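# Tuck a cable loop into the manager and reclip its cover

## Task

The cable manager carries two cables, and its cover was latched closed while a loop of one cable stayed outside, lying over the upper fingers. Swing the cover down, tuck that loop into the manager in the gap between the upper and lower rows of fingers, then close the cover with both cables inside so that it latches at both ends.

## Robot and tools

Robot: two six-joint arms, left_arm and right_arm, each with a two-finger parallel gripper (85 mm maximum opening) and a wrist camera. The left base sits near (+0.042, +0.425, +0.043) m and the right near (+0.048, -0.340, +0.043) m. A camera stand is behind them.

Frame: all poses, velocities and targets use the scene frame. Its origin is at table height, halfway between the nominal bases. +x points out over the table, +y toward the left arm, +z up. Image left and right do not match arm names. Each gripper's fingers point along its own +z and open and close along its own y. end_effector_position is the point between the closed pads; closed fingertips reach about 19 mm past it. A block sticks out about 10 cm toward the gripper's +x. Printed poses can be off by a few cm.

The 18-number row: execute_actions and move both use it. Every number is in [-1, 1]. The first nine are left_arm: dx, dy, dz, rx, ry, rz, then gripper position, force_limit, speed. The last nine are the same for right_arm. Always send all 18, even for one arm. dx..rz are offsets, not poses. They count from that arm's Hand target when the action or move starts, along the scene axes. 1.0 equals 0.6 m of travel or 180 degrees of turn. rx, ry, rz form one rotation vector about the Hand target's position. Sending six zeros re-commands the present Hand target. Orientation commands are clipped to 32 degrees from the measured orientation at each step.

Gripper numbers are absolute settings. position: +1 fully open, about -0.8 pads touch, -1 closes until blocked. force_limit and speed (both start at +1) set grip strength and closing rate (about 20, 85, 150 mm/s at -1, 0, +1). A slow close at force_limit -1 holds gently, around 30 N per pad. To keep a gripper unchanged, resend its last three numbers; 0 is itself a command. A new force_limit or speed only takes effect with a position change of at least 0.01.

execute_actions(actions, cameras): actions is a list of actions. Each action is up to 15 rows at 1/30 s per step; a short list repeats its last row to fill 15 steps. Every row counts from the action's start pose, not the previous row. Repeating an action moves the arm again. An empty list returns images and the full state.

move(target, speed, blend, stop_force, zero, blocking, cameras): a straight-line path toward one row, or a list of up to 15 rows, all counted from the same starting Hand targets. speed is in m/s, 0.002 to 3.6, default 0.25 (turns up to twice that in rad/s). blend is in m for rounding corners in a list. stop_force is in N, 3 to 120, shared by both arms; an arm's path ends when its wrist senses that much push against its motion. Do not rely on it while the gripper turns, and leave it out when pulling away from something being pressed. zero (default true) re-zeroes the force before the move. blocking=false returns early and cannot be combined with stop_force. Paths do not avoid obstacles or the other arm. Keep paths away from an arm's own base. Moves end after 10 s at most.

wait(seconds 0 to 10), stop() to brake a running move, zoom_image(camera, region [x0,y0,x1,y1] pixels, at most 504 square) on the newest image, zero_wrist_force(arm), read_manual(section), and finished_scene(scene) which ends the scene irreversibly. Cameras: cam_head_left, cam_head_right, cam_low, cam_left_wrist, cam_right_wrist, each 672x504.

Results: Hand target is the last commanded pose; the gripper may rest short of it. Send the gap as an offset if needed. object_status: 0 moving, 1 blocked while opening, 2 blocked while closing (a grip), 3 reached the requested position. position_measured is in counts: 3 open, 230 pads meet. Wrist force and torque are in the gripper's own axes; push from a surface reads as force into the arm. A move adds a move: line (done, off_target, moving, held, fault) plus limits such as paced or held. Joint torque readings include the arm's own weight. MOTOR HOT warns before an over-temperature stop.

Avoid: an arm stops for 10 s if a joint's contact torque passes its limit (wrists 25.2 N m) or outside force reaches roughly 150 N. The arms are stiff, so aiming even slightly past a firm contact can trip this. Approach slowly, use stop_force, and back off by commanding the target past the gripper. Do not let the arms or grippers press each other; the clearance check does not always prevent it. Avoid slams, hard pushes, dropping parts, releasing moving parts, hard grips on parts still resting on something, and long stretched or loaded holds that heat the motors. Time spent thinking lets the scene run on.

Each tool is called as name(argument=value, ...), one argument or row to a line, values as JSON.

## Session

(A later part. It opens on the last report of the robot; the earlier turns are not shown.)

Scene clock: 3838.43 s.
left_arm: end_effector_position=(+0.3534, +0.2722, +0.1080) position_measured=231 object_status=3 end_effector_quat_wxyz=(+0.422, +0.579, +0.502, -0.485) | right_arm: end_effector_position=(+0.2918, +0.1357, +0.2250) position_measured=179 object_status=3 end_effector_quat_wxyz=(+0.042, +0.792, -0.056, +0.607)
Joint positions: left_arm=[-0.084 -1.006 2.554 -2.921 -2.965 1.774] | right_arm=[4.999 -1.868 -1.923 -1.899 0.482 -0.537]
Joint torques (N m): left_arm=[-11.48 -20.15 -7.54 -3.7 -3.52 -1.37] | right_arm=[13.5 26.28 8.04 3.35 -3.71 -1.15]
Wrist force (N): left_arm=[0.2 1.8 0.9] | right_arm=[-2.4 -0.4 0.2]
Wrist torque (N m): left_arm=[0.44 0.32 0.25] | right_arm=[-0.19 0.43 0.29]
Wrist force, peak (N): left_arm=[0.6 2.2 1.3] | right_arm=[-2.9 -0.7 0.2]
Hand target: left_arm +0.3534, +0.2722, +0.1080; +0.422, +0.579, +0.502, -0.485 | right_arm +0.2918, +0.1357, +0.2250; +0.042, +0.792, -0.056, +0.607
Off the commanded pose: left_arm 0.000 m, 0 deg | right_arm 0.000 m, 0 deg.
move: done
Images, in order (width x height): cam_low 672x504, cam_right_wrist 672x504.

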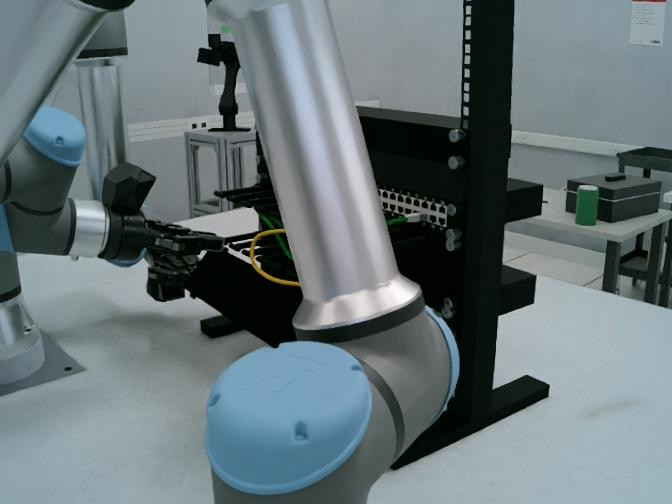

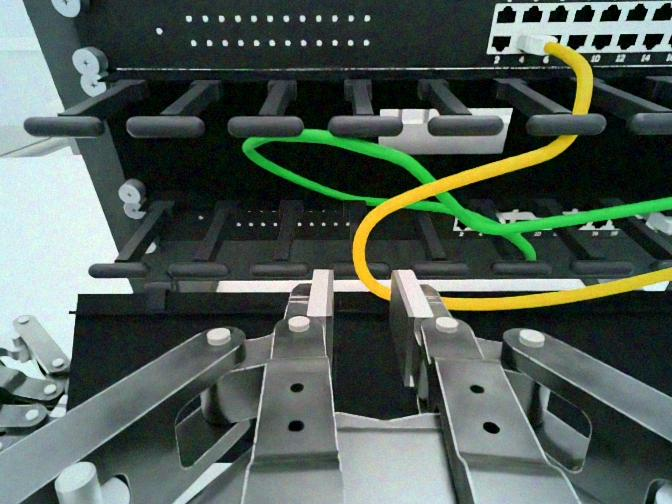

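move(
  target=[0,0,0,0,0,0,-1,-0.8,-0.5,0.0713,-0.0134,-0.0195,0,0,0,-0.4,-0.7,-0.5],
  speed=0.05,
  stop_force=8,
  cameras=["cam_right_wrist", "cam_low"],
)

zoom_image(
  camera="cam_low",
  region=[210, 200, 310, 290],
)

zoom_image(
  camera="cam_right_wrist",
  region=[250, 180, 450, 360],
)

Scene clock: 3855.77 s.
left_arm: end_effector_position=(+0.3534, +0.2722, +0.1080) position_measured=231 object_status=3 end_effector_quat_wxyz=(+0.422, +0.579, +0.502, -0.485) | right_arm: end_effector_position=(+0.3346, +0.1277, +0.2133) position_measured=179 object_status=3 end_effector_quat_wxyz=(+0.042, +0.792, -0.056, +0.607)
Joint positions: left_arm=[-0.084 -1.006 2.554 -2.921 -2.965 1.774] | right_arm=[4.917 -1.867 -1.982 -1.739 0.417 -0.65]
Joint torques (N m): left_arm=[-11.67 -20.57 -7.06 -3.74 -3.8 -1.16] | right_arm=[-15.05 27.21 7.29 3.71 -3.64 -1.53]
Wrist force (N): left_arm=[0.4 2.1 1.3] | right_arm=[-2.6 -0.6 0.0]
Wrist torque (N m): left_arm=[0.49 0.30 0.26] | right_arm=[-0.21 0.47 0.28]
Wrist force, peak (N): left_arm=[0.3 2.2 1.4] | right_arm=[-3.0 -0.7 0.1]
Hand target: left_arm +0.3534, +0.2722, +0.1080; +0.422, +0.579, +0.502, -0.485 | right_arm +0.3346, +0.1277, +0.2133; +0.042, +0.792, -0.056, +0.607
Off the commanded pose: left_arm 0.000 m, 0 deg | right_arm 0.000 m, 0 deg.
move: done
Images, in order (width x height): cam_low 672x504, cam_right_wrist 672x504.

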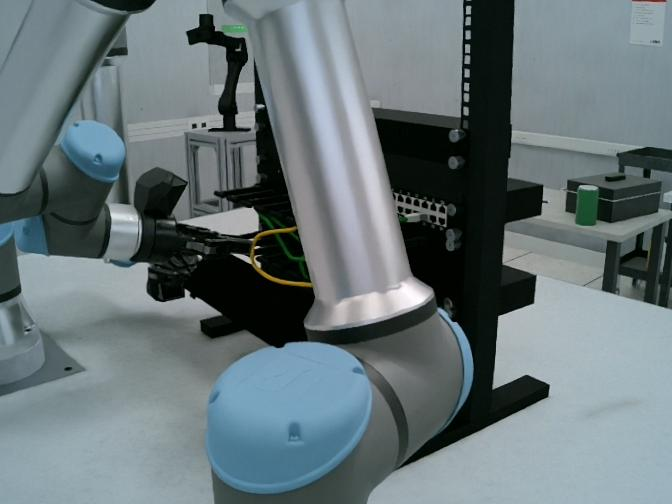

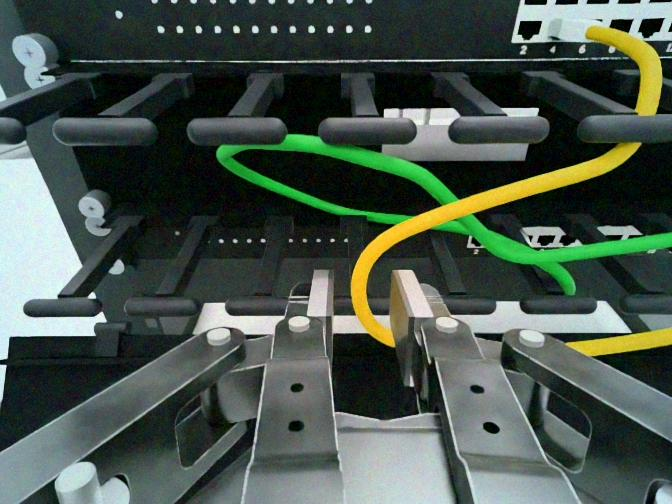

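Scaled by 5.040 from the camera's 672x504 image, which has a finer 960x720 frame.

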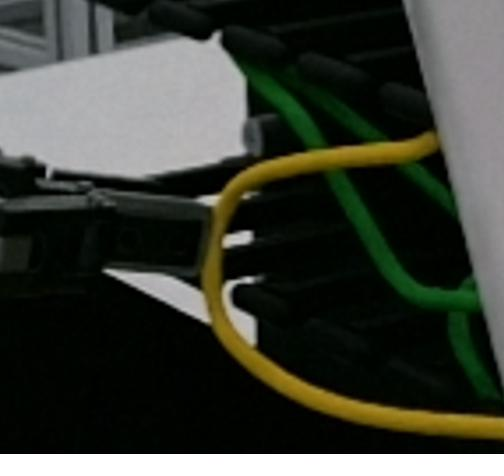

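Scaled by 2.520 from the camera's 672x504 image, which has a finer 960x720 frame.

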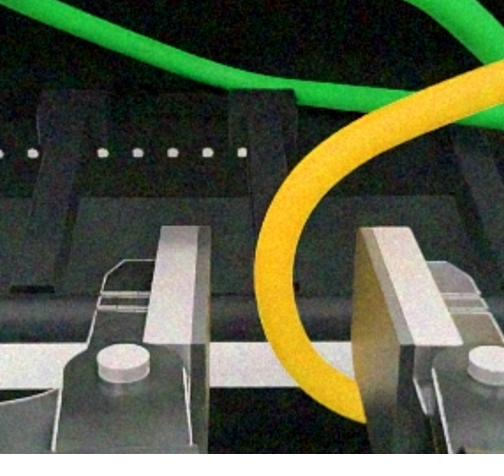

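move(
  target=[0,0,0,0,0,0,-1,-0.8,-0.5,0.0223,-0.0031,-0.006,0,0,0,-0.4,-0.7,-0.5],
  speed=0.03,
  stop_force=6,
)

execute_actions(
  actions=[
    [[0,0,0,0,0,0,-1,-0.8,-0.5,0,0,0,0,0,0,-1,-0.9,-0.8]],
    [[0,0,0,0,0,0,-1,-0.8,-0.5,0,0,0,0,0,0,-1,-0.9,-0.8]],
  ],
  cameras=["cam_right_wrist", "cam_low"],
)

zoom_image(
  camera="cam_low",
  region=[210, 200, 310, 290],
)

zoom_image(
  camera="cam_right_wrist",
  region=[250, 180, 450, 360],
)

Scene clock: 3866.83 s.
left_arm: end_effector_position=(+0.3534, +0.2722, +0.1080) position_measured=231 object_status=3 end_effector_quat_wxyz=(+0.422, +0.579, +0.502, -0.485) | right_arm: end_effector_position=(+0.3479, +0.1258, +0.2097) position_measured=179 object_status=3 end_effector_quat_wxyz=(+0.042, +0.792, -0.056, +0.607)
Joint positions: left_arm=[-0.084 -1.006 2.554 -2.921 -2.965 1.774] | right_arm=[4.891 -1.871 -1.998 -1.679 0.397 -0.694]
Joint torques (N m): left_arm=[-11.66 -20.81 -6.12 -3.73 -3.58 -1.23] | right_arm=[-15.31 23.57 7.3 3.85 -3.92 -1.25]
Wrist force (N): left_arm=[0.1 1.8 1.2] | right_arm=[-2.7 -0.5 0.2]
Wrist torque (N m): left_arm=[0.45 0.34 0.25] | right_arm=[-0.18 0.50 0.28]
Wrist force, peak (N): left_arm=[0.3 2.3 1.3] | right_arm=[-3.0 -0.8 0.1]
Hand target: left_arm +0.3534, +0.2722, +0.1080; +0.422, +0.579, +0.502, -0.485 | right_arm +0.3479, +0.1258, +0.2097; +0.042, +0.792, -0.056, +0.607
Off the commanded pose: left_arm 0.000 m, 0 deg | right_arm 0.000 m, 0 deg.
move: done

Scene clock: 3868.03 s.
left_arm: end_effector_position=(+0.3534, +0.2722, +0.1080) position_measured=231 object_status=3 end_effector_quat_wxyz=(+0.422, +0.579, +0.502, -0.485) | right_arm: end_effector_position=(+0.3479, +0.1258, +0.2097) position_measured=216 object_status=2 end_effector_quat_wxyz=(+0.042, +0.792, -0.056, +0.607)
Joint positions: left_arm=[-0.084 -1.006 2.554 -2.921 -2.965 1.774] | right_arm=[4.891 -1.871 -1.998 -1.679 0.397 -0.694]
Joint torques (N m): left_arm=[-11.26 -20.47 -6.47 -3.7 -3.61 -1.18] | right_arm=[-13.08 25.62 8.62 3.77 -3.94 -1.52]
Wrist force (N): left_arm=[0.3 2.0 1.2] | right_arm=[-2.2 0.8 0.3]
Wrist torque (N m): left_arm=[0.46 0.31 0.25] | right_arm=[-0.17 0.44 0.31]
Wrist force, peak (N): left_arm=[0.1 2.2 1.2] | right_arm=[-3.1 -0.7 0.0]
Hand target: left_arm +0.3534, +0.2722, +0.1080; +0.422, +0.579, +0.502, -0.485 | right_arm +0.3479, +0.1258, +0.2097; +0.042, +0.792, -0.056, +0.607
Off the commanded pose: left_arm 0.000 m, 0 deg | right_arm 0.000 m, 0 deg.
Step readings (end_effector_position of left_arm | right_arm):
0: (+0.3534, +0.2722, +0.1080) | (+0.3479, +0.1258, +0.2097)
1: (+0.3534, +0.2722, +0.1080) | (+0.3479, +0.1258, +0.2097)
2: (+0.3534, +0.2722, +0.1080) | (+0.3479, +0.1258, +0.2097)
4: (+0.3534, +0.2722, +0.1080) | (+0.3479, +0.1258, +0.2097)
8: (+0.3534, +0.2722, +0.1080) | (+0.3479, +0.1258, +0.2097)
15: (+0.3534, +0.2722, +0.1080) | (+0.3479, +0.1258, +0.2097)
16: (+0.3534, +0.2722, +0.1080) | (+0.3479, +0.1258, +0.2097)
17: (+0.3534, +0.2722, +0.1080) | (+0.3479, +0.1258, +0.2097)
19: (+0.3534, +0.2722, +0.1080) | (+0.3479, +0.1258, +0.2097)
23: (+0.3534, +0.2722, +0.1080) | (+0.3479, +0.1258, +0.2097)
30: (+0.3534, +0.2722, +0.1080) | (+0.3479, +0.1258, +0.2097)
Images, in order (width x height): cam_low 672x504, cam_right_wrist 672x504.

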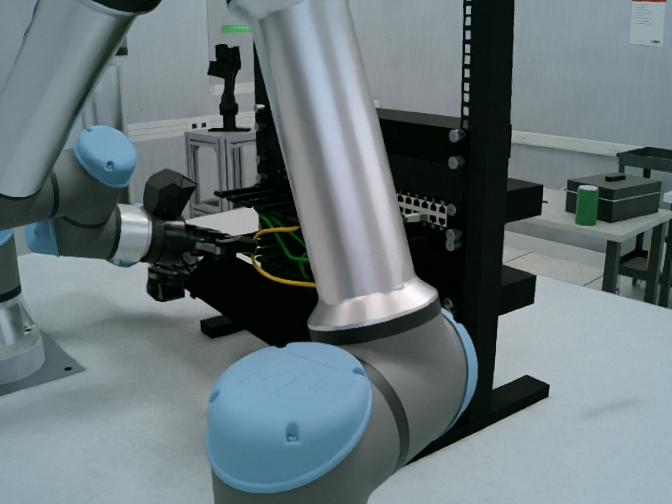

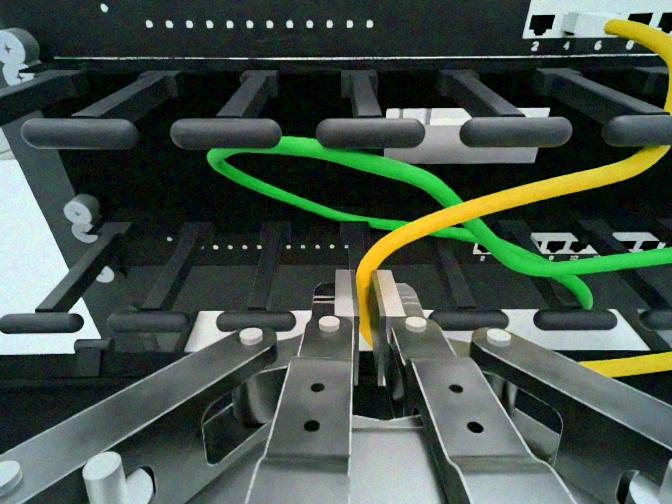

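Scaled by 5.040 from the camera's 672x504 image, which has a finer 960x720 frame.

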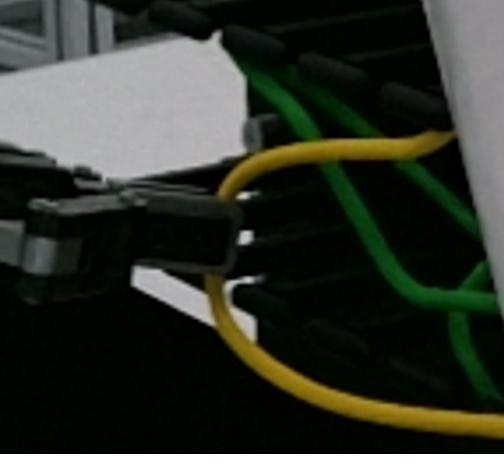

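Scaled by 2.520 from the camera's 672x504 image, which has a finer 960x720 frame.

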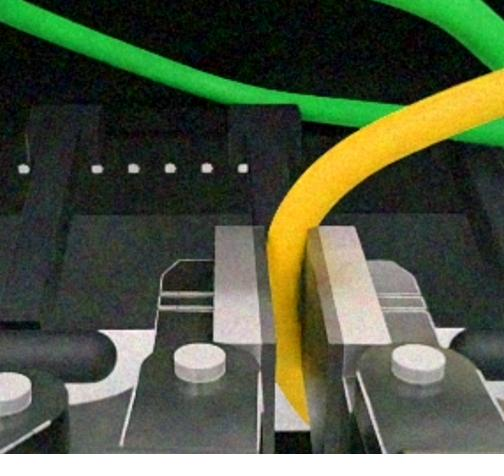

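wait(
  seconds=0.2,
  cameras=["cam_low","cam_right_wrist","cam_head_right"],
)

zoom_image(
  camera="cam_low",
  region=[180, 170, 340, 300],
)

Scene clock: 3895.50 s.
left_arm: end_effector_position=(+0.3534, +0.2722, +0.1080) position_measured=231 object_status=3 end_effector_quat_wxyz=(+0.422, +0.579, +0.502, -0.485) | right_arm: end_effector_position=(+0.3479, +0.1258, +0.2097) position_measured=216 object_status=2 end_effector_quat_wxyz=(+0.042, +0.792, -0.056, +0.607)
Joint positions: left_arm=[-0.084 -1.006 2.554 -2.921 -2.965 1.774] | right_arm=[4.891 -1.871 -1.998 -1.679 0.397 -0.694]
Joint torques (N m): left_arm=[-11.22 -21.03 -5.95 -3.77 -3.65 -1.19] | right_arm=[-7.84 29.75 15.13 3.67 -4.08 -1.14]
Wrist force (N): left_arm=[0.5 2.1 0.9] | right_arm=[-2.4 0.6 0.3]
Wrist torque (N m): left_arm=[0.48 0.28 0.25] | right_arm=[-0.20 0.46 0.31]
Wrist force, peak (N): left_arm=[0.5 2.2 1.3] | right_arm=[-2.7 0.6 0.3]
Hand target: left_arm +0.3534, +0.2722, +0.1080; +0.422, +0.579, +0.502, -0.485 | right_arm +0.3479, +0.1258, +0.2097; +0.042, +0.792, -0.056, +0.607
Tool commands: left_gripper/position=-1.0 left_gripper/force_limit=-0.8 left_gripper/speed=-0.5 right_gripper/position=-1.0 right_gripper/force_limit=-0.9 right_gripper/speed=-0.8
Off the commanded pose: left_arm 0.000 m, 0 deg | right_arm 0.000 m, 0 deg.
wait: 0.20 s; at rest from the start
Images, in order (width x height): cam_head_right 672x504, cam_low 672x504, cam_right_wrist 672x504.

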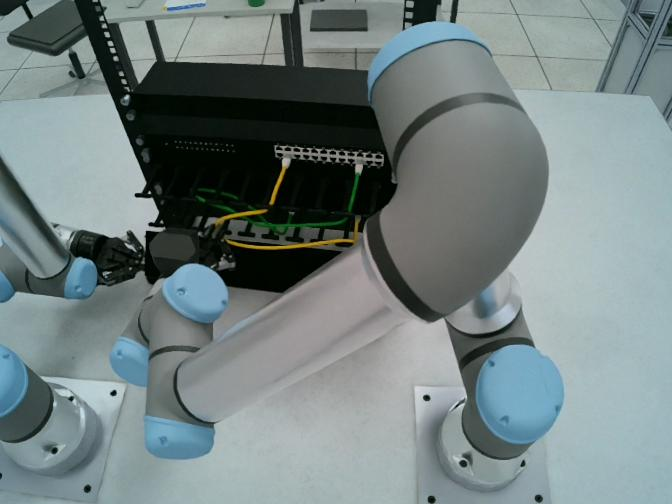

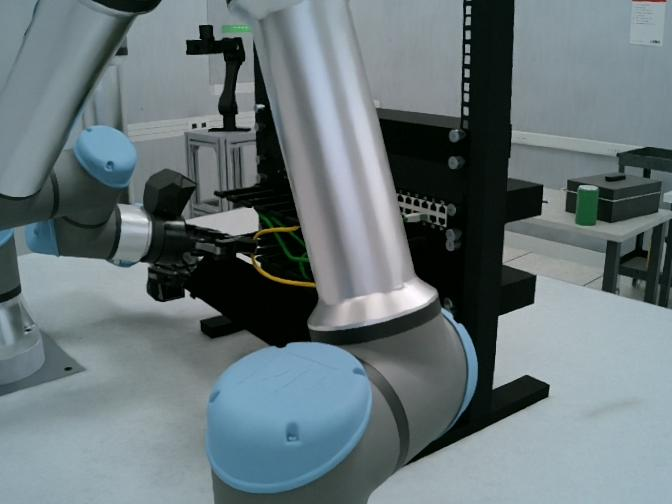

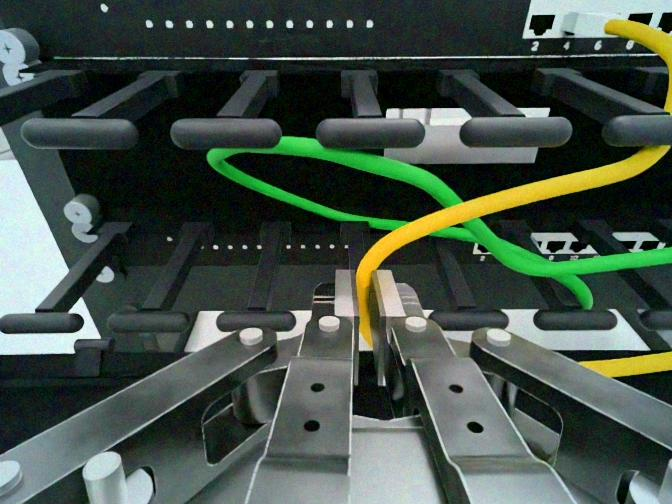

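Scaled by 3.150 from the camera's 672x504 image, which has a finer 960x720 frame.

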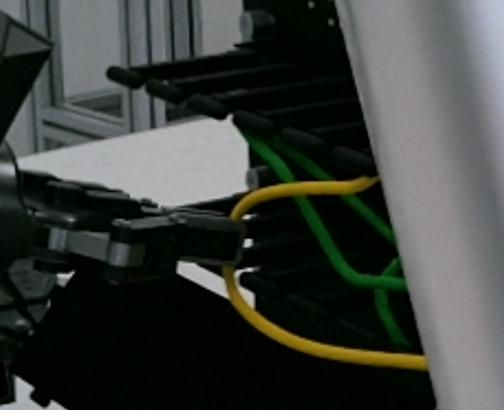

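move(
  target=[
    [0,0,0,0,0,0,-1,-0.8,-0.5,0,0,0.0333,0,0,0,-1,-0.9,-0.8],
    [0,0,0,0,0,0,-1,-0.8,-0.5,0.0825,-0.0116,0.0333,0,0,0,-1,-0.9,-0.8],
  ],
  speed=0.06,
  stop_force=15,
  cameras=["cam_low","cam_right_wrist"],
)

zoom_image(
  camera="cam_low",
  region=[180, 170, 340, 300],
)

Scene clock: 3912.40 s.
left_arm: end_effector_position=(+0.3534, +0.2722, +0.1080) position_measured=231 object_status=3 end_effector_quat_wxyz=(+0.422, +0.579, +0.502, -0.485) | right_arm: end_effector_position=(+0.3974, +0.1189, +0.2297) position_measured=216 object_status=2 end_effector_quat_wxyz=(+0.042, +0.792, -0.056, +0.607)
Joint positions: left_arm=[-0.084 -1.006 2.554 -2.921 -2.965 1.774] | right_arm=[4.791 -1.837 -2.026 -1.49 0.33 -0.902]
Joint torques (N m): left_arm=[-10.5 -20.42 -4.75 -3.54 -3.44 -1.14] | right_arm=[-15.67 40.85 7.44 4.2 -4.51 -1.36]
Wrist force (N): left_arm=[0.2 1.8 0.9] | right_arm=[-4.6 -0.9 -1.7]
Wrist torque (N m): left_arm=[0.43 0.33 0.25] | right_arm=[-0.25 0.57 0.35]
Wrist force, peak (N): left_arm=[0.6 2.1 1.5] | right_arm=[-4.8 -1.1 -1.7]
Hand target: left_arm +0.3534, +0.2722, +0.1080; +0.422, +0.579, +0.502, -0.485 | right_arm +0.3974, +0.1189, +0.2297; +0.042, +0.792, -0.056, +0.607
Off the commanded pose: left_arm 0.000 m, 0 deg | right_arm 0.000 m, 0 deg.
move: done
Images, in order (width x height): cam_low 672x504, cam_right_wrist 672x504.

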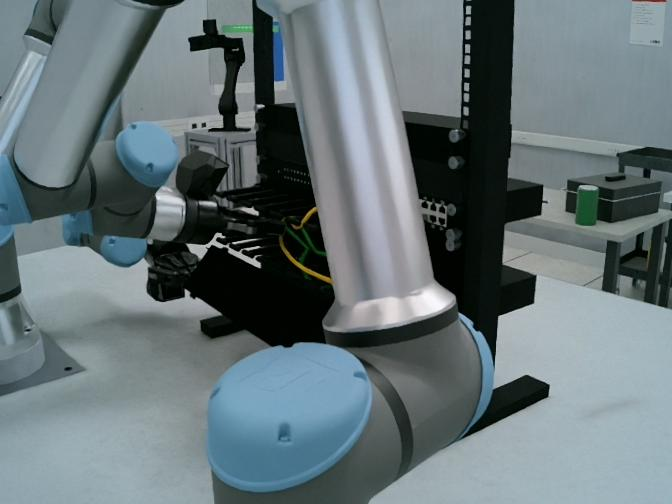

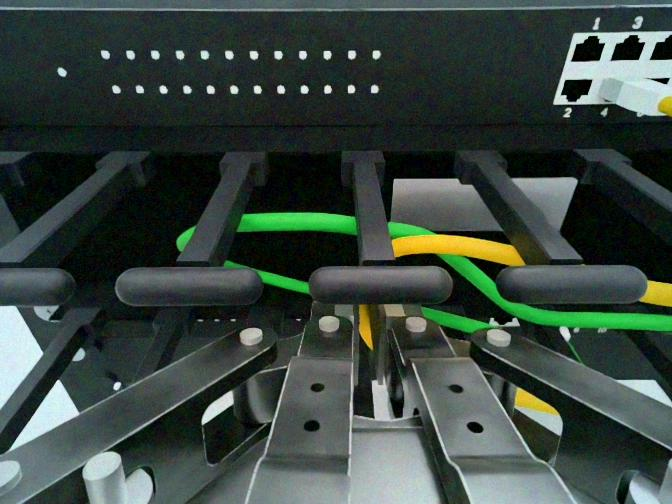

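Scaled by 3.150 from the camera's 672x504 image, which has a finer 960x720 frame.

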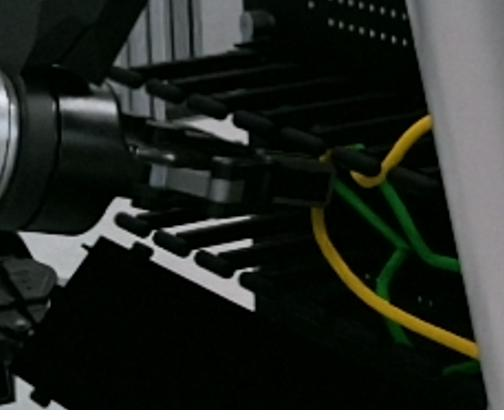

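move(
  target=[
    [0,0,0,0,0,0,-1,-0.8,-0.5,0.033,-0.0046,-0.005,0,0,0,-1,-0.9,-0.8],
    [0,0,0,0,0,0,-1,-0.8,-0.5,0.033,-0.0046,-0.03,0,0,0,-1,-0.9,-0.8],
  ],
  speed=0.05,
  stop_force=15,
  cameras=["cam_low","cam_right_wrist"],
)

zoom_image(
  camera="cam_low",
  region=[180, 170, 340, 300],
)

Scene clock: 3948.73 s.
left_arm: end_effector_position=(+0.3534, +0.2722, +0.1080) position_measured=231 object_status=3 end_effector_quat_wxyz=(+0.422, +0.579, +0.502, -0.485) | right_arm: end_effector_position=(+0.4172, +0.1161, +0.2117) position_measured=216 object_status=2 end_effector_quat_wxyz=(+0.042, +0.792, -0.056, +0.607)
Joint positions: left_arm=[-0.084 -1.006 2.554 -2.921 -2.965 1.774] | right_arm=[4.751 -1.878 -2.061 -1.312 0.307 -1.009]
Joint torques (N m): left_arm=[-10.15 -20.42 -4.08 -3.74 -3.38 -1.01] | right_arm=[-16.19 23.42 9.19 4.9 -4.81 -1.32]
Wrist force (N): left_arm=[0.5 1.9 1.2] | right_arm=[-3.1 2.0 -2.6]
Wrist torque (N m): left_arm=[0.46 0.29 0.26] | right_arm=[-0.32 0.49 0.27]
Wrist force, peak (N): left_arm=[0.5 2.2 1.4] | right_arm=[-5.0 0.8 -2.8]
Hand target: left_arm +0.3534, +0.2722, +0.1080; +0.422, +0.579, +0.502, -0.485 | right_arm +0.4172, +0.1161, +0.2117; +0.042, +0.792, -0.056, +0.607
Off the commanded pose: left_arm 0.000 m, 0 deg | right_arm 0.000 m, 0 deg.
move: done
Images, in order (width x height): cam_low 672x504, cam_right_wrist 672x504.

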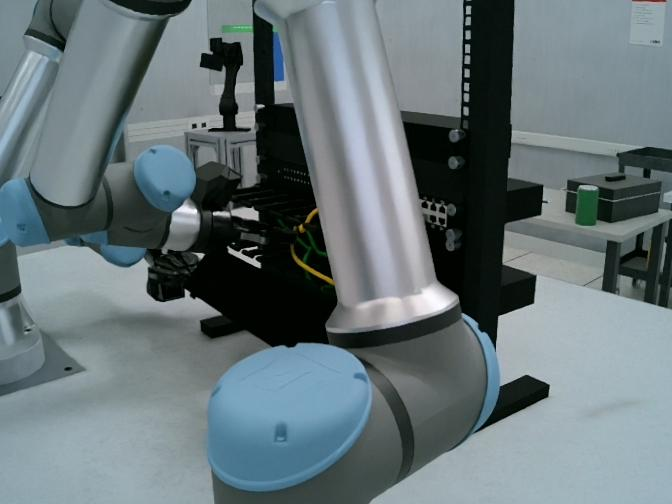

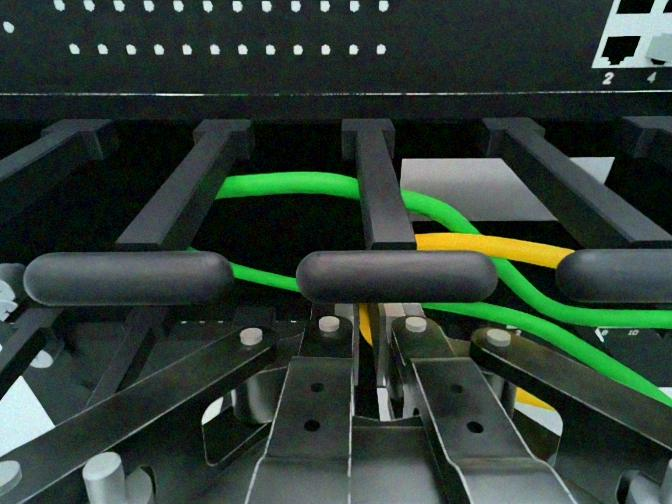

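Scaled by 3.150 from the camera's 672x504 image, which has a finer 960x720 frame.

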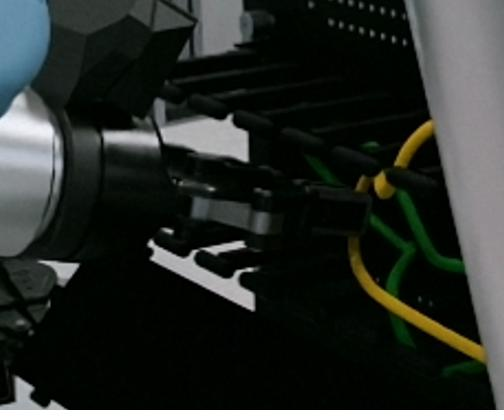

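execute_actions(
  actions=[
    [[0,0,0,0,0,0,-1,-0.8,-0.5,0,0,0,0,0,0,-0.4,-0.9,-0.8]],
    [[0,0,0,0,0,0,-1,-0.8,-0.5,0,0,0,0,0,0,-0.4,-0.9,-0.8]],
  ],
  cameras=["cam_right_wrist"],
)

move(
  target=[0,0,0,0,0,0,-1,-0.8,-0.5,-0.14,0.0197,0,0,0,0,-0.4,-0.9,-0.8],
  speed=0.1,
  cameras=["cam_low","cam_right_wrist","cam_head_right"],
)

zoom_image(
  camera="cam_low",
  region=[180, 170, 340, 300],
)

Scene clock: 3960.47 s.
left_arm: end_effector_position=(+0.3534, +0.2722, +0.1080) position_measured=231 object_status=3 end_effector_quat_wxyz=(+0.422, +0.579, +0.502, -0.485) | right_arm: end_effector_position=(+0.4172, +0.1161, +0.2117) position_measured=179 object_status=3 end_effector_quat_wxyz=(+0.042, +0.792, -0.056, +0.607)
Joint positions: left_arm=[-0.084 -1.006 2.554 -2.921 -2.965 1.774] | right_arm=[4.751 -1.878 -2.061 -1.312 0.307 -1.009]
Joint torques (N m): left_arm=[-9.85 -20.45 -3.27 -3.59 -3.36 -0.96] | right_arm=[-12.77 22.99 8.65 3.22 -1.01 -1.44]
Wrist force (N): left_arm=[0.3 2.0 0.9] | right_arm=[-2.4 -0.7 0.4]
Wrist torque (N m): left_arm=[0.47 0.30 0.26] | right_arm=[-0.22 0.44 0.29]
Wrist force, peak (N): left_arm=[0.4 2.2 1.4] | right_arm=[-3.3 2.2 -2.8]
Hand target: left_arm +0.3534, +0.2722, +0.1080; +0.422, +0.579, +0.502, -0.485 | right_arm +0.4172, +0.1161, +0.2117; +0.042, +0.792, -0.056, +0.607
Off the commanded pose: left_arm 0.000 m, 0 deg | right_arm 0.000 m, 0 deg.
Step readings (end_effector_position of left_arm | right_arm):
0: (+0.3534, +0.2722, +0.1080) | (+0.4172, +0.1161, +0.2117)
1: (+0.3534, +0.2722, +0.1080) | (+0.4172, +0.1161, +0.2117)
2: (+0.3534, +0.2722, +0.1080) | (+0.4172, +0.1161, +0.2117)
4: (+0.3534, +0.2722, +0.1080) | (+0.4172, +0.1161, +0.2117)
8: (+0.3534, +0.2722, +0.1080) | (+0.4172, +0.1161, +0.2117)
15: (+0.3534, +0.2722, +0.1080) | (+0.4172, +0.1161, +0.2117)
16: (+0.3534, +0.2722, +0.1080) | (+0.4172, +0.1161, +0.2117)
17: (+0.3534, +0.2722, +0.1080) | (+0.4172, +0.1161, +0.2117)
19: (+0.3534, +0.2722, +0.1080) | (+0.4172, +0.1161, +0.2117)
23: (+0.3534, +0.2722, +0.1080) | (+0.4172, +0.1161, +0.2117)
30: (+0.3534, +0.2722, +0.1080) | (+0.4172, +0.1161, +0.2117)
Images, in order (width x height): cam_right_wrist 672x504.

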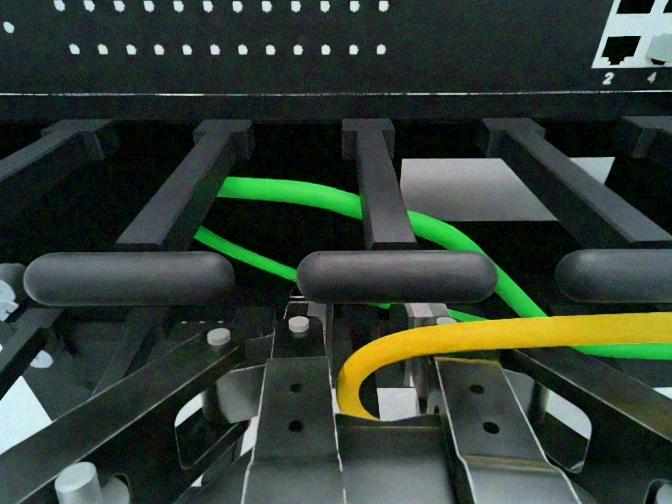

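Scene clock: 3961.90 s.
left_arm: end_effector_position=(+0.3534, +0.2722, +0.1080) position_measured=231 object_status=3 end_effector_quat_wxyz=(+0.422, +0.579, +0.502, -0.485) | right_arm: end_effector_position=(+0.3333, +0.1279, +0.2117) position_measured=179 object_status=3 end_effector_quat_wxyz=(+0.042, +0.792, -0.056, +0.607)
Joint positions: left_arm=[-0.084 -1.006 2.554 -2.921 -2.965 1.774] | right_arm=[4.92 -1.87 -1.982 -1.739 0.419 -0.646]
Joint torques (N m): left_arm=[-9.29 -20.38 -3.48 -3.71 -3.49 -0.88] | right_arm=[15.58 23.9 28.5 -1.4 1.4 1.33]
Wrist force (N): left_arm=[0.3 2.0 1.2] | right_arm=[-2.7 -0.3 0.2]
Wrist torque (N m): left_arm=[0.47 0.32 0.26] | right_arm=[-0.16 0.48 0.10]
Wrist force, peak (N): left_arm=[0.4 2.3 1.1] | right_arm=[-3.0 -0.5 -0.9]
Hand target: left_arm +0.3534, +0.2722, +0.1080; +0.422, +0.579, +0.502, -0.485 | right_arm +0.3332, +0.1279, +0.2117; +0.042, +0.792, -0.056, +0.607
Off the commanded pose: left_arm 0.000 m, 0 deg | right_arm 0.000 m, 0 deg.
move: done
Images, in order (width x height): cam_head_right 672x504, cam_low 672x504, cam_right_wrist 672x504.

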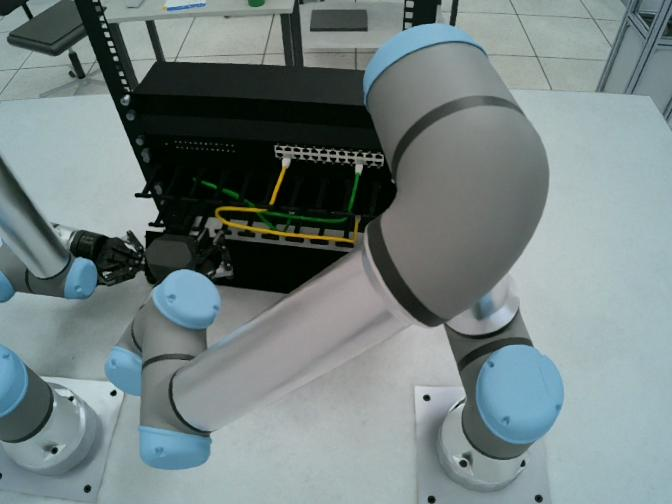

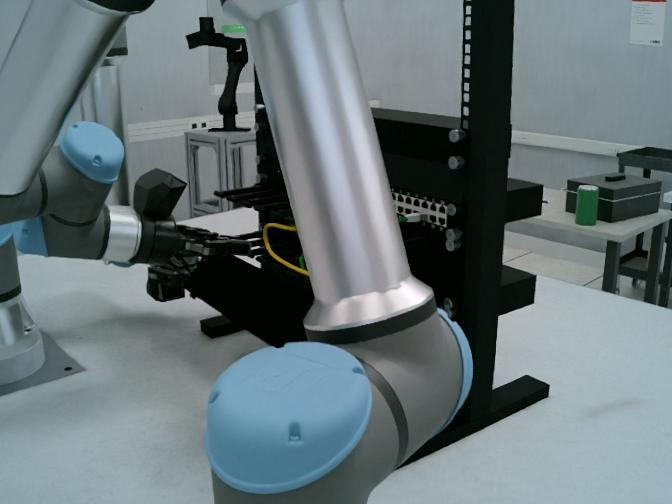

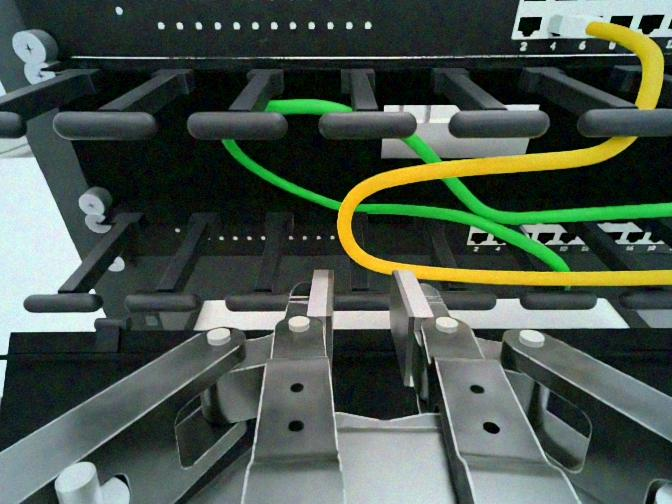

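Scaled by 3.150 from the camera's 672x504 image, which has a finer 960x720 frame.

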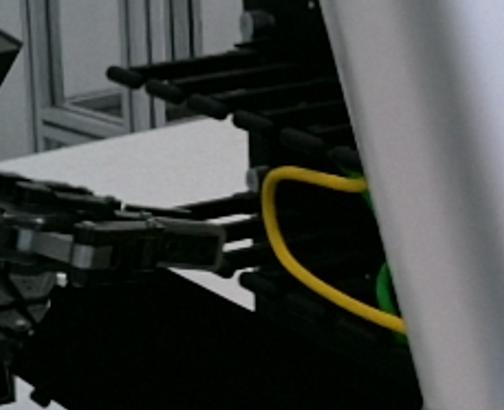

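move(
  target=[
    [0,0,0,0,0,0,-1,-0.8,-0.5,-0.0687,-0.1115,0.15,0.04253,0.3026,0,-0.4,-0.9,-0.8],
    [0,0,0,0,0,0,-1,-0.8,-0.5,-0.0007,-0.1231,0.1505,0.04253,0.3026,0,-0.4,-0.9,-0.8],
  ],
  speed=0.2,
  cameras=["cam_low","cam_right_wrist"],
)

Scene clock: 3981.53 s.
left_arm: end_effector_position=(+0.3534, +0.2722, +0.1080) position_measured=231 object_status=3 end_effector_quat_wxyz=(+0.422, +0.579, +0.502, -0.485) | right_arm: end_effector_position=(+0.3328, +0.0541, +0.3020) position_measured=179 object_status=3 end_effector_quat_wxyz=(+0.012, +0.982, -0.070, +0.173)
Joint positions: left_arm=[-0.084 -1.006 2.554 -2.921 -2.965 1.774] | right_arm=[4.577 -1.45 -1.907 -1.351 1.222 -1.583]
Joint torques (N m): left_arm=[-10.07 -20.18 -2.41 -3.54 -3.3 -0.81] | right_arm=[-15.64 10.49 35.88 5.29 1.71 -1.36]
Wrist force (N): left_arm=[0.5 1.7 1.1] | right_arm=[-1.5 0.0 -0.3]
Wrist torque (N m): left_arm=[0.43 0.29 0.26] | right_arm=[-0.12 0.34 0.39]
Wrist force, peak (N): left_arm=[0.3 2.4 1.2] | right_arm=[-3.5 -0.5 0.2]
Hand target: left_arm +0.3534, +0.2722, +0.1080; +0.422, +0.579, +0.502, -0.485 | right_arm +0.3328, +0.0541, +0.3020; +0.012, +0.982, -0.070, +0.173
Off the commanded pose: left_arm 0.000 m, 0 deg | right_arm 0.000 m, 0 deg.
move: done
Images, in order (width x height): cam_low 672x504, cam_right_wrist 672x504.

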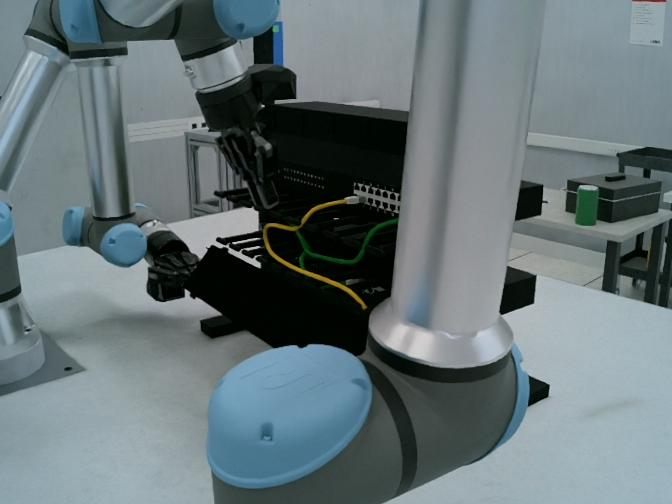

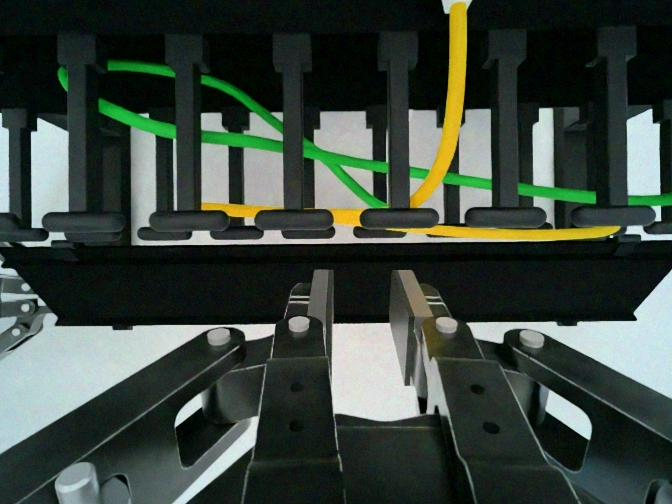

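zoom_image(
  camera="cam_right_wrist",
  region=[150, 150, 672, 350],
)

zoom_image(
  camera="cam_low",
  region=[200, 170, 400, 330],
)

Region (150, 150, 672, 350) is 522x200 pixels. A region can be at most 504 by 504 pixels.

Scaled by 2.520 from the camera's 672x504 image, which has a finer 960x720 frame.

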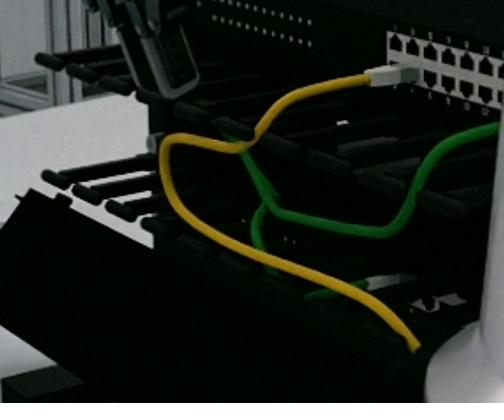

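zoom_image(
  camera="cam_right_wrist",
  region=[180, 150, 660, 300],
)

Scaled by 1.050 from the camera's 672x504 image, which has a finer 960x720 frame.

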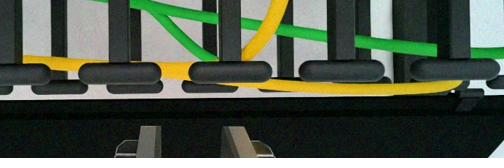

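move(
  target=[0,0,0,0,0,0,-1,-0.8,-0.5,-0.0278,-0.198,0,0,0,0,-0.4,-0.9,-0.8],
  speed=0.2,
  cameras=["cam_right_wrist"],
)

zoom_image(
  camera="cam_right_wrist",
  region=[180, 120, 660, 300],
)

Scene clock: 4077.00 s.
left_arm: end_effector_position=(+0.3534, +0.2722, +0.1080) position_measured=231 object_status=3 end_effector_quat_wxyz=(+0.422, +0.579, +0.502, -0.485) | right_arm: end_effector_position=(+0.3162, -0.0647, +0.3020) position_measured=179 object_status=3 end_effector_quat_wxyz=(+0.012, +0.982, -0.070, +0.173)
Joint positions: left_arm=[-0.084 -1.006 2.554 -2.921 -2.965 1.774] | right_arm=[4.571 -1.143 -2.123 -1.44 1.222 -1.588]
Joint torques (N m): left_arm=[-9.9 -20.38 -1.41 -3.63 -3.29 -0.92] | right_arm=[16.21 17.76 13.96 0.24 -3.18 1.15]
Wrist force (N): left_arm=[0.2 2.2 0.9] | right_arm=[-1.3 -0.1 -0.2]
Wrist torque (N m): left_arm=[0.51 0.33 0.25] | right_arm=[-0.14 0.32 0.22]
Wrist force, peak (N): left_arm=[0.1 2.3 1.2] | right_arm=[-1.9 -1.4 -0.4]
Hand target: left_arm +0.3534, +0.2722, +0.1080; +0.422, +0.579, +0.502, -0.485 | right_arm +0.3161, -0.0647, +0.3020; +0.012, +0.982, -0.070, +0.173
Off the commanded pose: left_arm 0.000 m, 0 deg | right_arm 0.000 m, 0 deg.
move: done
Images, in order (width x height): cam_right_wrist 672x504.

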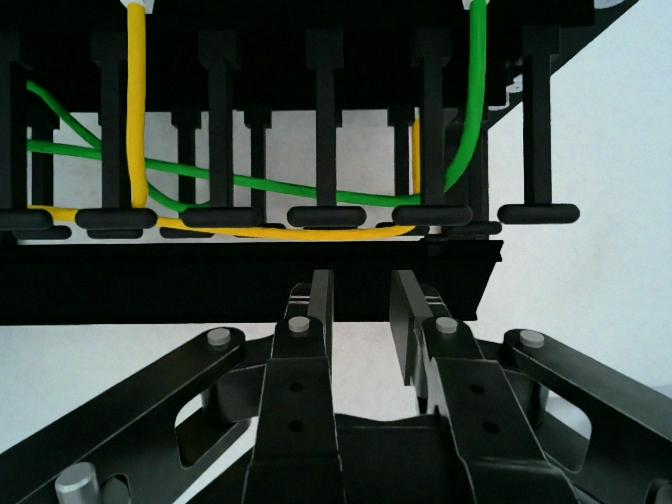

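Scaled by 1.050 from the camera's 672x504 image, which has a finer 960x720 frame.

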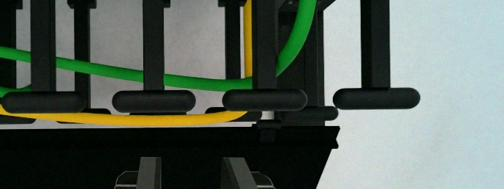

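move(
  target=[
    [0,0,0,0,0,0,-1,-0.8,-0.5,-0.066,0.0093,0,-0.0213,-0.1513,0,-0.4,-0.9,-0.8],
    [0,0,0,0,0,0,-1,-0.8,-0.5,-0.0437,-0.0112,-0.145,-0.04253,-0.3026,0,-0.4,-0.9,-0.8],
  ],
  speed=0.25,
  cameras=["cam_low","cam_right_wrist"],
)

zoom_image(
  camera="cam_right_wrist",
  region=[100, 100, 600, 350],
)

zoom_image(
  camera="cam_low",
  region=[200, 170, 400, 330],
)

Scene clock: 4109.97 s.
left_arm: end_effector_position=(+0.3534, +0.2722, +0.1080) position_measured=231 object_status=3 end_effector_quat_wxyz=(+0.422, +0.579, +0.502, -0.485) | right_arm: end_effector_position=(+0.2899, -0.0714, +0.2150) position_measured=179 object_status=3 end_effector_quat_wxyz=(+0.042, +0.792, -0.056, +0.607)
Joint positions: left_arm=[-0.084 -1.006 2.554 -2.921 -2.965 1.774] | right_arm=[5.199 -1.404 -2.436 -2.004 0.657 -0.354]
Joint torques (N m): left_arm=[-9.33 -20.9 -0.77 -3.66 -3.29 -0.85] | right_arm=[-8.58 0.86 6.12 -0.09 -3.27 1.36]
Wrist force (N): left_arm=[0.4 2.1 0.9] | right_arm=[-2.6 -0.6 0.3]
Wrist torque (N m): left_arm=[0.48 0.29 0.25] | right_arm=[-0.21 0.46 0.13]
Wrist force, peak (N): left_arm=[0.1 2.4 1.3] | right_arm=[-3.7 -0.7 0.5]
Hand target: left_arm +0.3534, +0.2722, +0.1080; +0.422, +0.579, +0.502, -0.485 | right_arm +0.2899, -0.0714, +0.2150; +0.042, +0.792, -0.056, +0.607
Off the commanded pose: left_arm 0.000 m, 0 deg | right_arm 0.000 m, 0 deg.
move: done
Images, in order (width x height): cam_low 672x504, cam_right_wrist 672x504.

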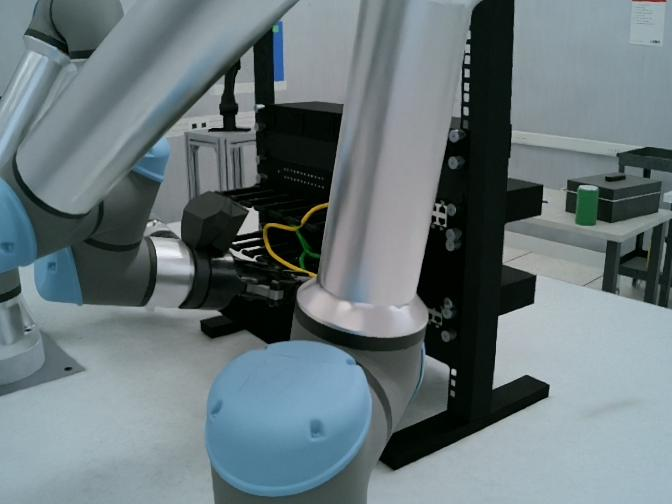

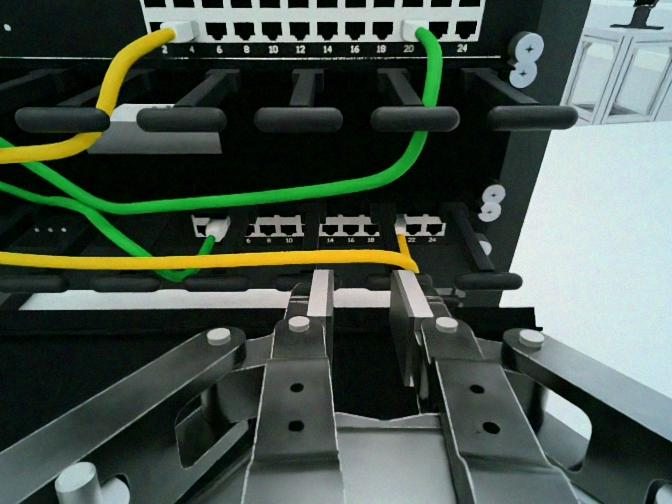

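Scaled by 1.008 from the camera's 672x504 image, which has a finer 960x720 frame.

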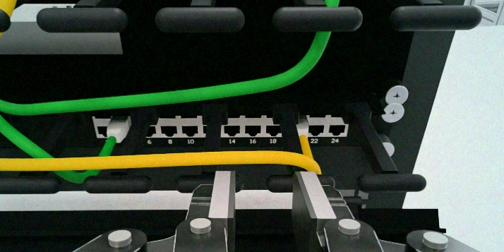

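Scaled by 2.520 from the camera's 672x504 image, which has a finer 960x720 frame.

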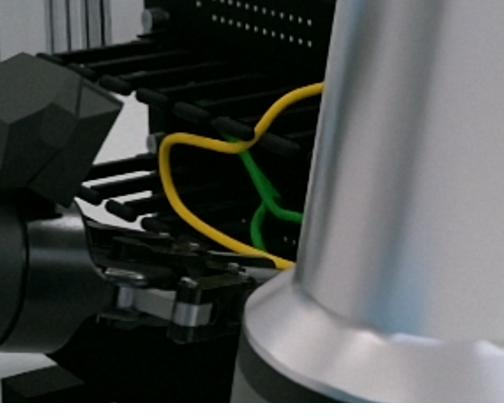

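move(
  target=[
    [0,0,0,0,0,0,-1,-0.8,-0.5,-0.1,0.014,0.0,0,0,0,-0.4,-0.9,-0.8],
    [0,0,0,0,0,0,-1,-0.8,-0.5,-0.1298,0.2377,0.06,-0.0116,-0.0825,0,-0.4,-0.9,-0.8],
  ],
  speed=0.25,
)

move(
  target=[0,0,0,0,0,0,-1,-0.8,-0.5,0,0,0,0,0,0,-1,-0.9,-0.8],
  cameras=["cam_low","cam_right_wrist","cam_head_right"],
)

zoom_image(
  camera="cam_low",
  region=[180, 170, 380, 330],
)

Scene clock: 4147.00 s.
left_arm: end_effector_position=(+0.3534, +0.2722, +0.1080) position_measured=231 object_status=3 end_effector_quat_wxyz=(+0.422, +0.579, +0.502, -0.485) | right_arm: end_effector_position=(+0.2120, +0.0712, +0.2510) position_measured=179 object_status=3 end_effector_quat_wxyz=(+0.049, +0.706, -0.050, +0.705)
Joint positions: left_arm=[-0.084 -1.006 2.554 -2.921 -2.965 1.774] | right_arm=[5.227 -1.904 -1.949 -2.43 0.637 0.001]
Joint torques (N m): left_arm=[-8.6 -20.43 -1.33 -3.6 -3.35 -0.76] | right_arm=[-14.9 22.19 28.2 -4.05 -2.25 1.16]
Wrist force (N): left_arm=[0.4 2.1 1.3] | right_arm=[-2.3 -0.7 0.6]
Wrist torque (N m): left_arm=[0.49 0.30 0.25] | right_arm=[-0.23 0.36 0.10]
Wrist force, peak (N): left_arm=[0.2 2.2 1.5] | right_arm=[-2.4 -2.5 -0.3]
Hand target: left_arm +0.3534, +0.2722, +0.1080; +0.422, +0.579, +0.502, -0.485 | right_arm +0.2120, +0.0712, +0.2510; +0.049, +0.706, -0.050, +0.705
Off the commanded pose: left_arm 0.000 m, 0 deg | right_arm 0.000 m, 0 deg.
move: done

Scene clock: 4147.87 s.
left_arm: end_effector_position=(+0.3534, +0.2722, +0.1080) position_measured=231 object_status=3 end_effector_quat_wxyz=(+0.422, +0.579, +0.502, -0.485) | right_arm: end_effector_position=(+0.2120, +0.0712, +0.2510) position_measured=231 object_status=3 end_effector_quat_wxyz=(+0.049, +0.706, -0.050, +0.705)
Joint positions: left_arm=[-0.084 -1.006 2.554 -2.921 -2.965 1.774] | right_arm=[5.227 -1.904 -1.949 -2.43 0.637 0.001]
Joint torques (N m): left_arm=[-8.17 -20.81 -1.45 -3.48 -3.19 -0.75] | right_arm=[-15.21 21.45 26.74 -3.83 -1.24 1.38]
Wrist force (N): left_arm=[0.3 1.7 1.0] | right_arm=[-2.5 -0.6 0.3]
Wrist torque (N m): left_arm=[0.42 0.31 0.25] | right_arm=[-0.20 0.38 0.09]
Wrist force, peak (N): left_arm=[0.3 2.2 1.3] | right_arm=[-2.7 -0.7 0.3]
Hand target: left_arm +0.3534, +0.2722, +0.1080; +0.422, +0.579, +0.502, -0.485 | right_arm +0.2120, +0.0712, +0.2510; +0.049, +0.706, -0.050, +0.705
Off the commanded pose: left_arm 0.000 m, 0 deg | right_arm 0.000 m, 0 deg.
move: done
Images, in order (width x height): cam_head_right 672x504, cam_low 672x504, cam_right_wrist 672x504.

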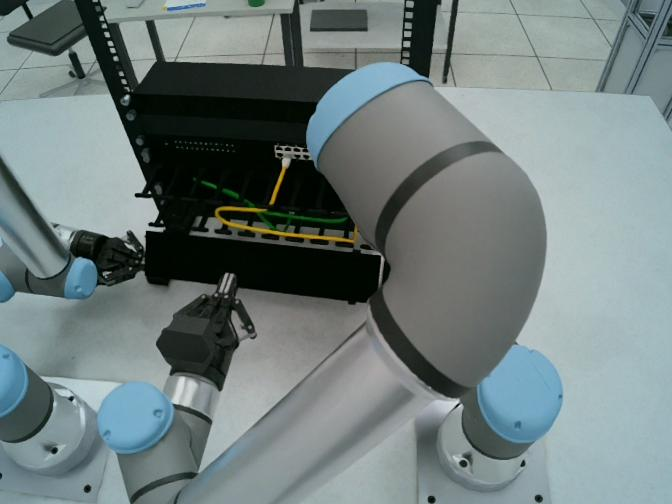

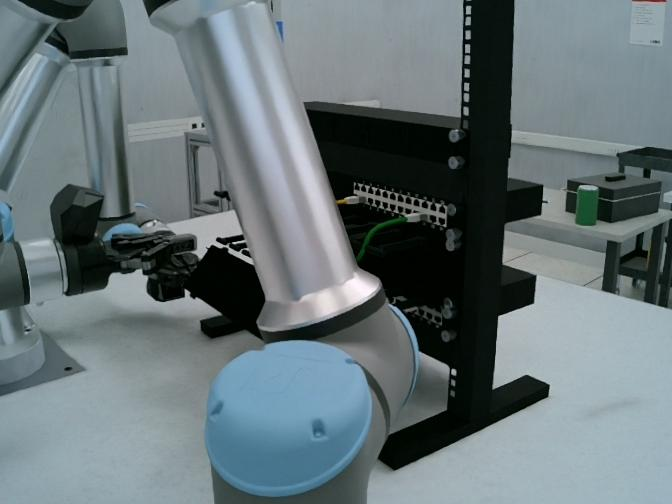

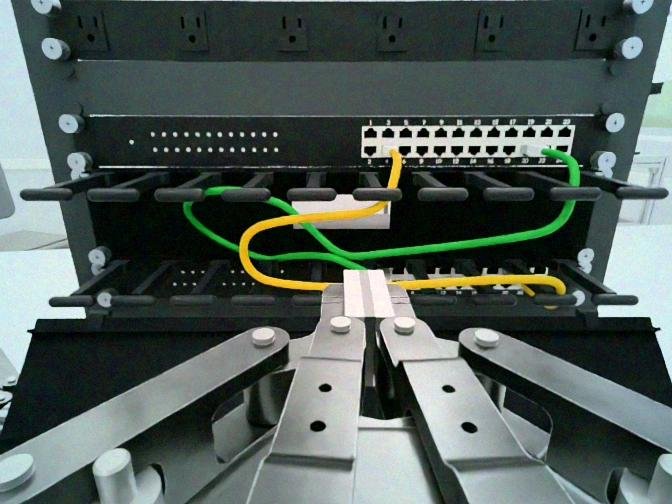

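Scaled by 2.520 from the camera's 672x504 image, which has a finer 960x720 frame.

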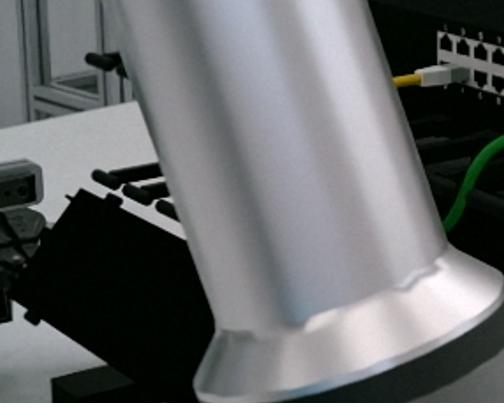

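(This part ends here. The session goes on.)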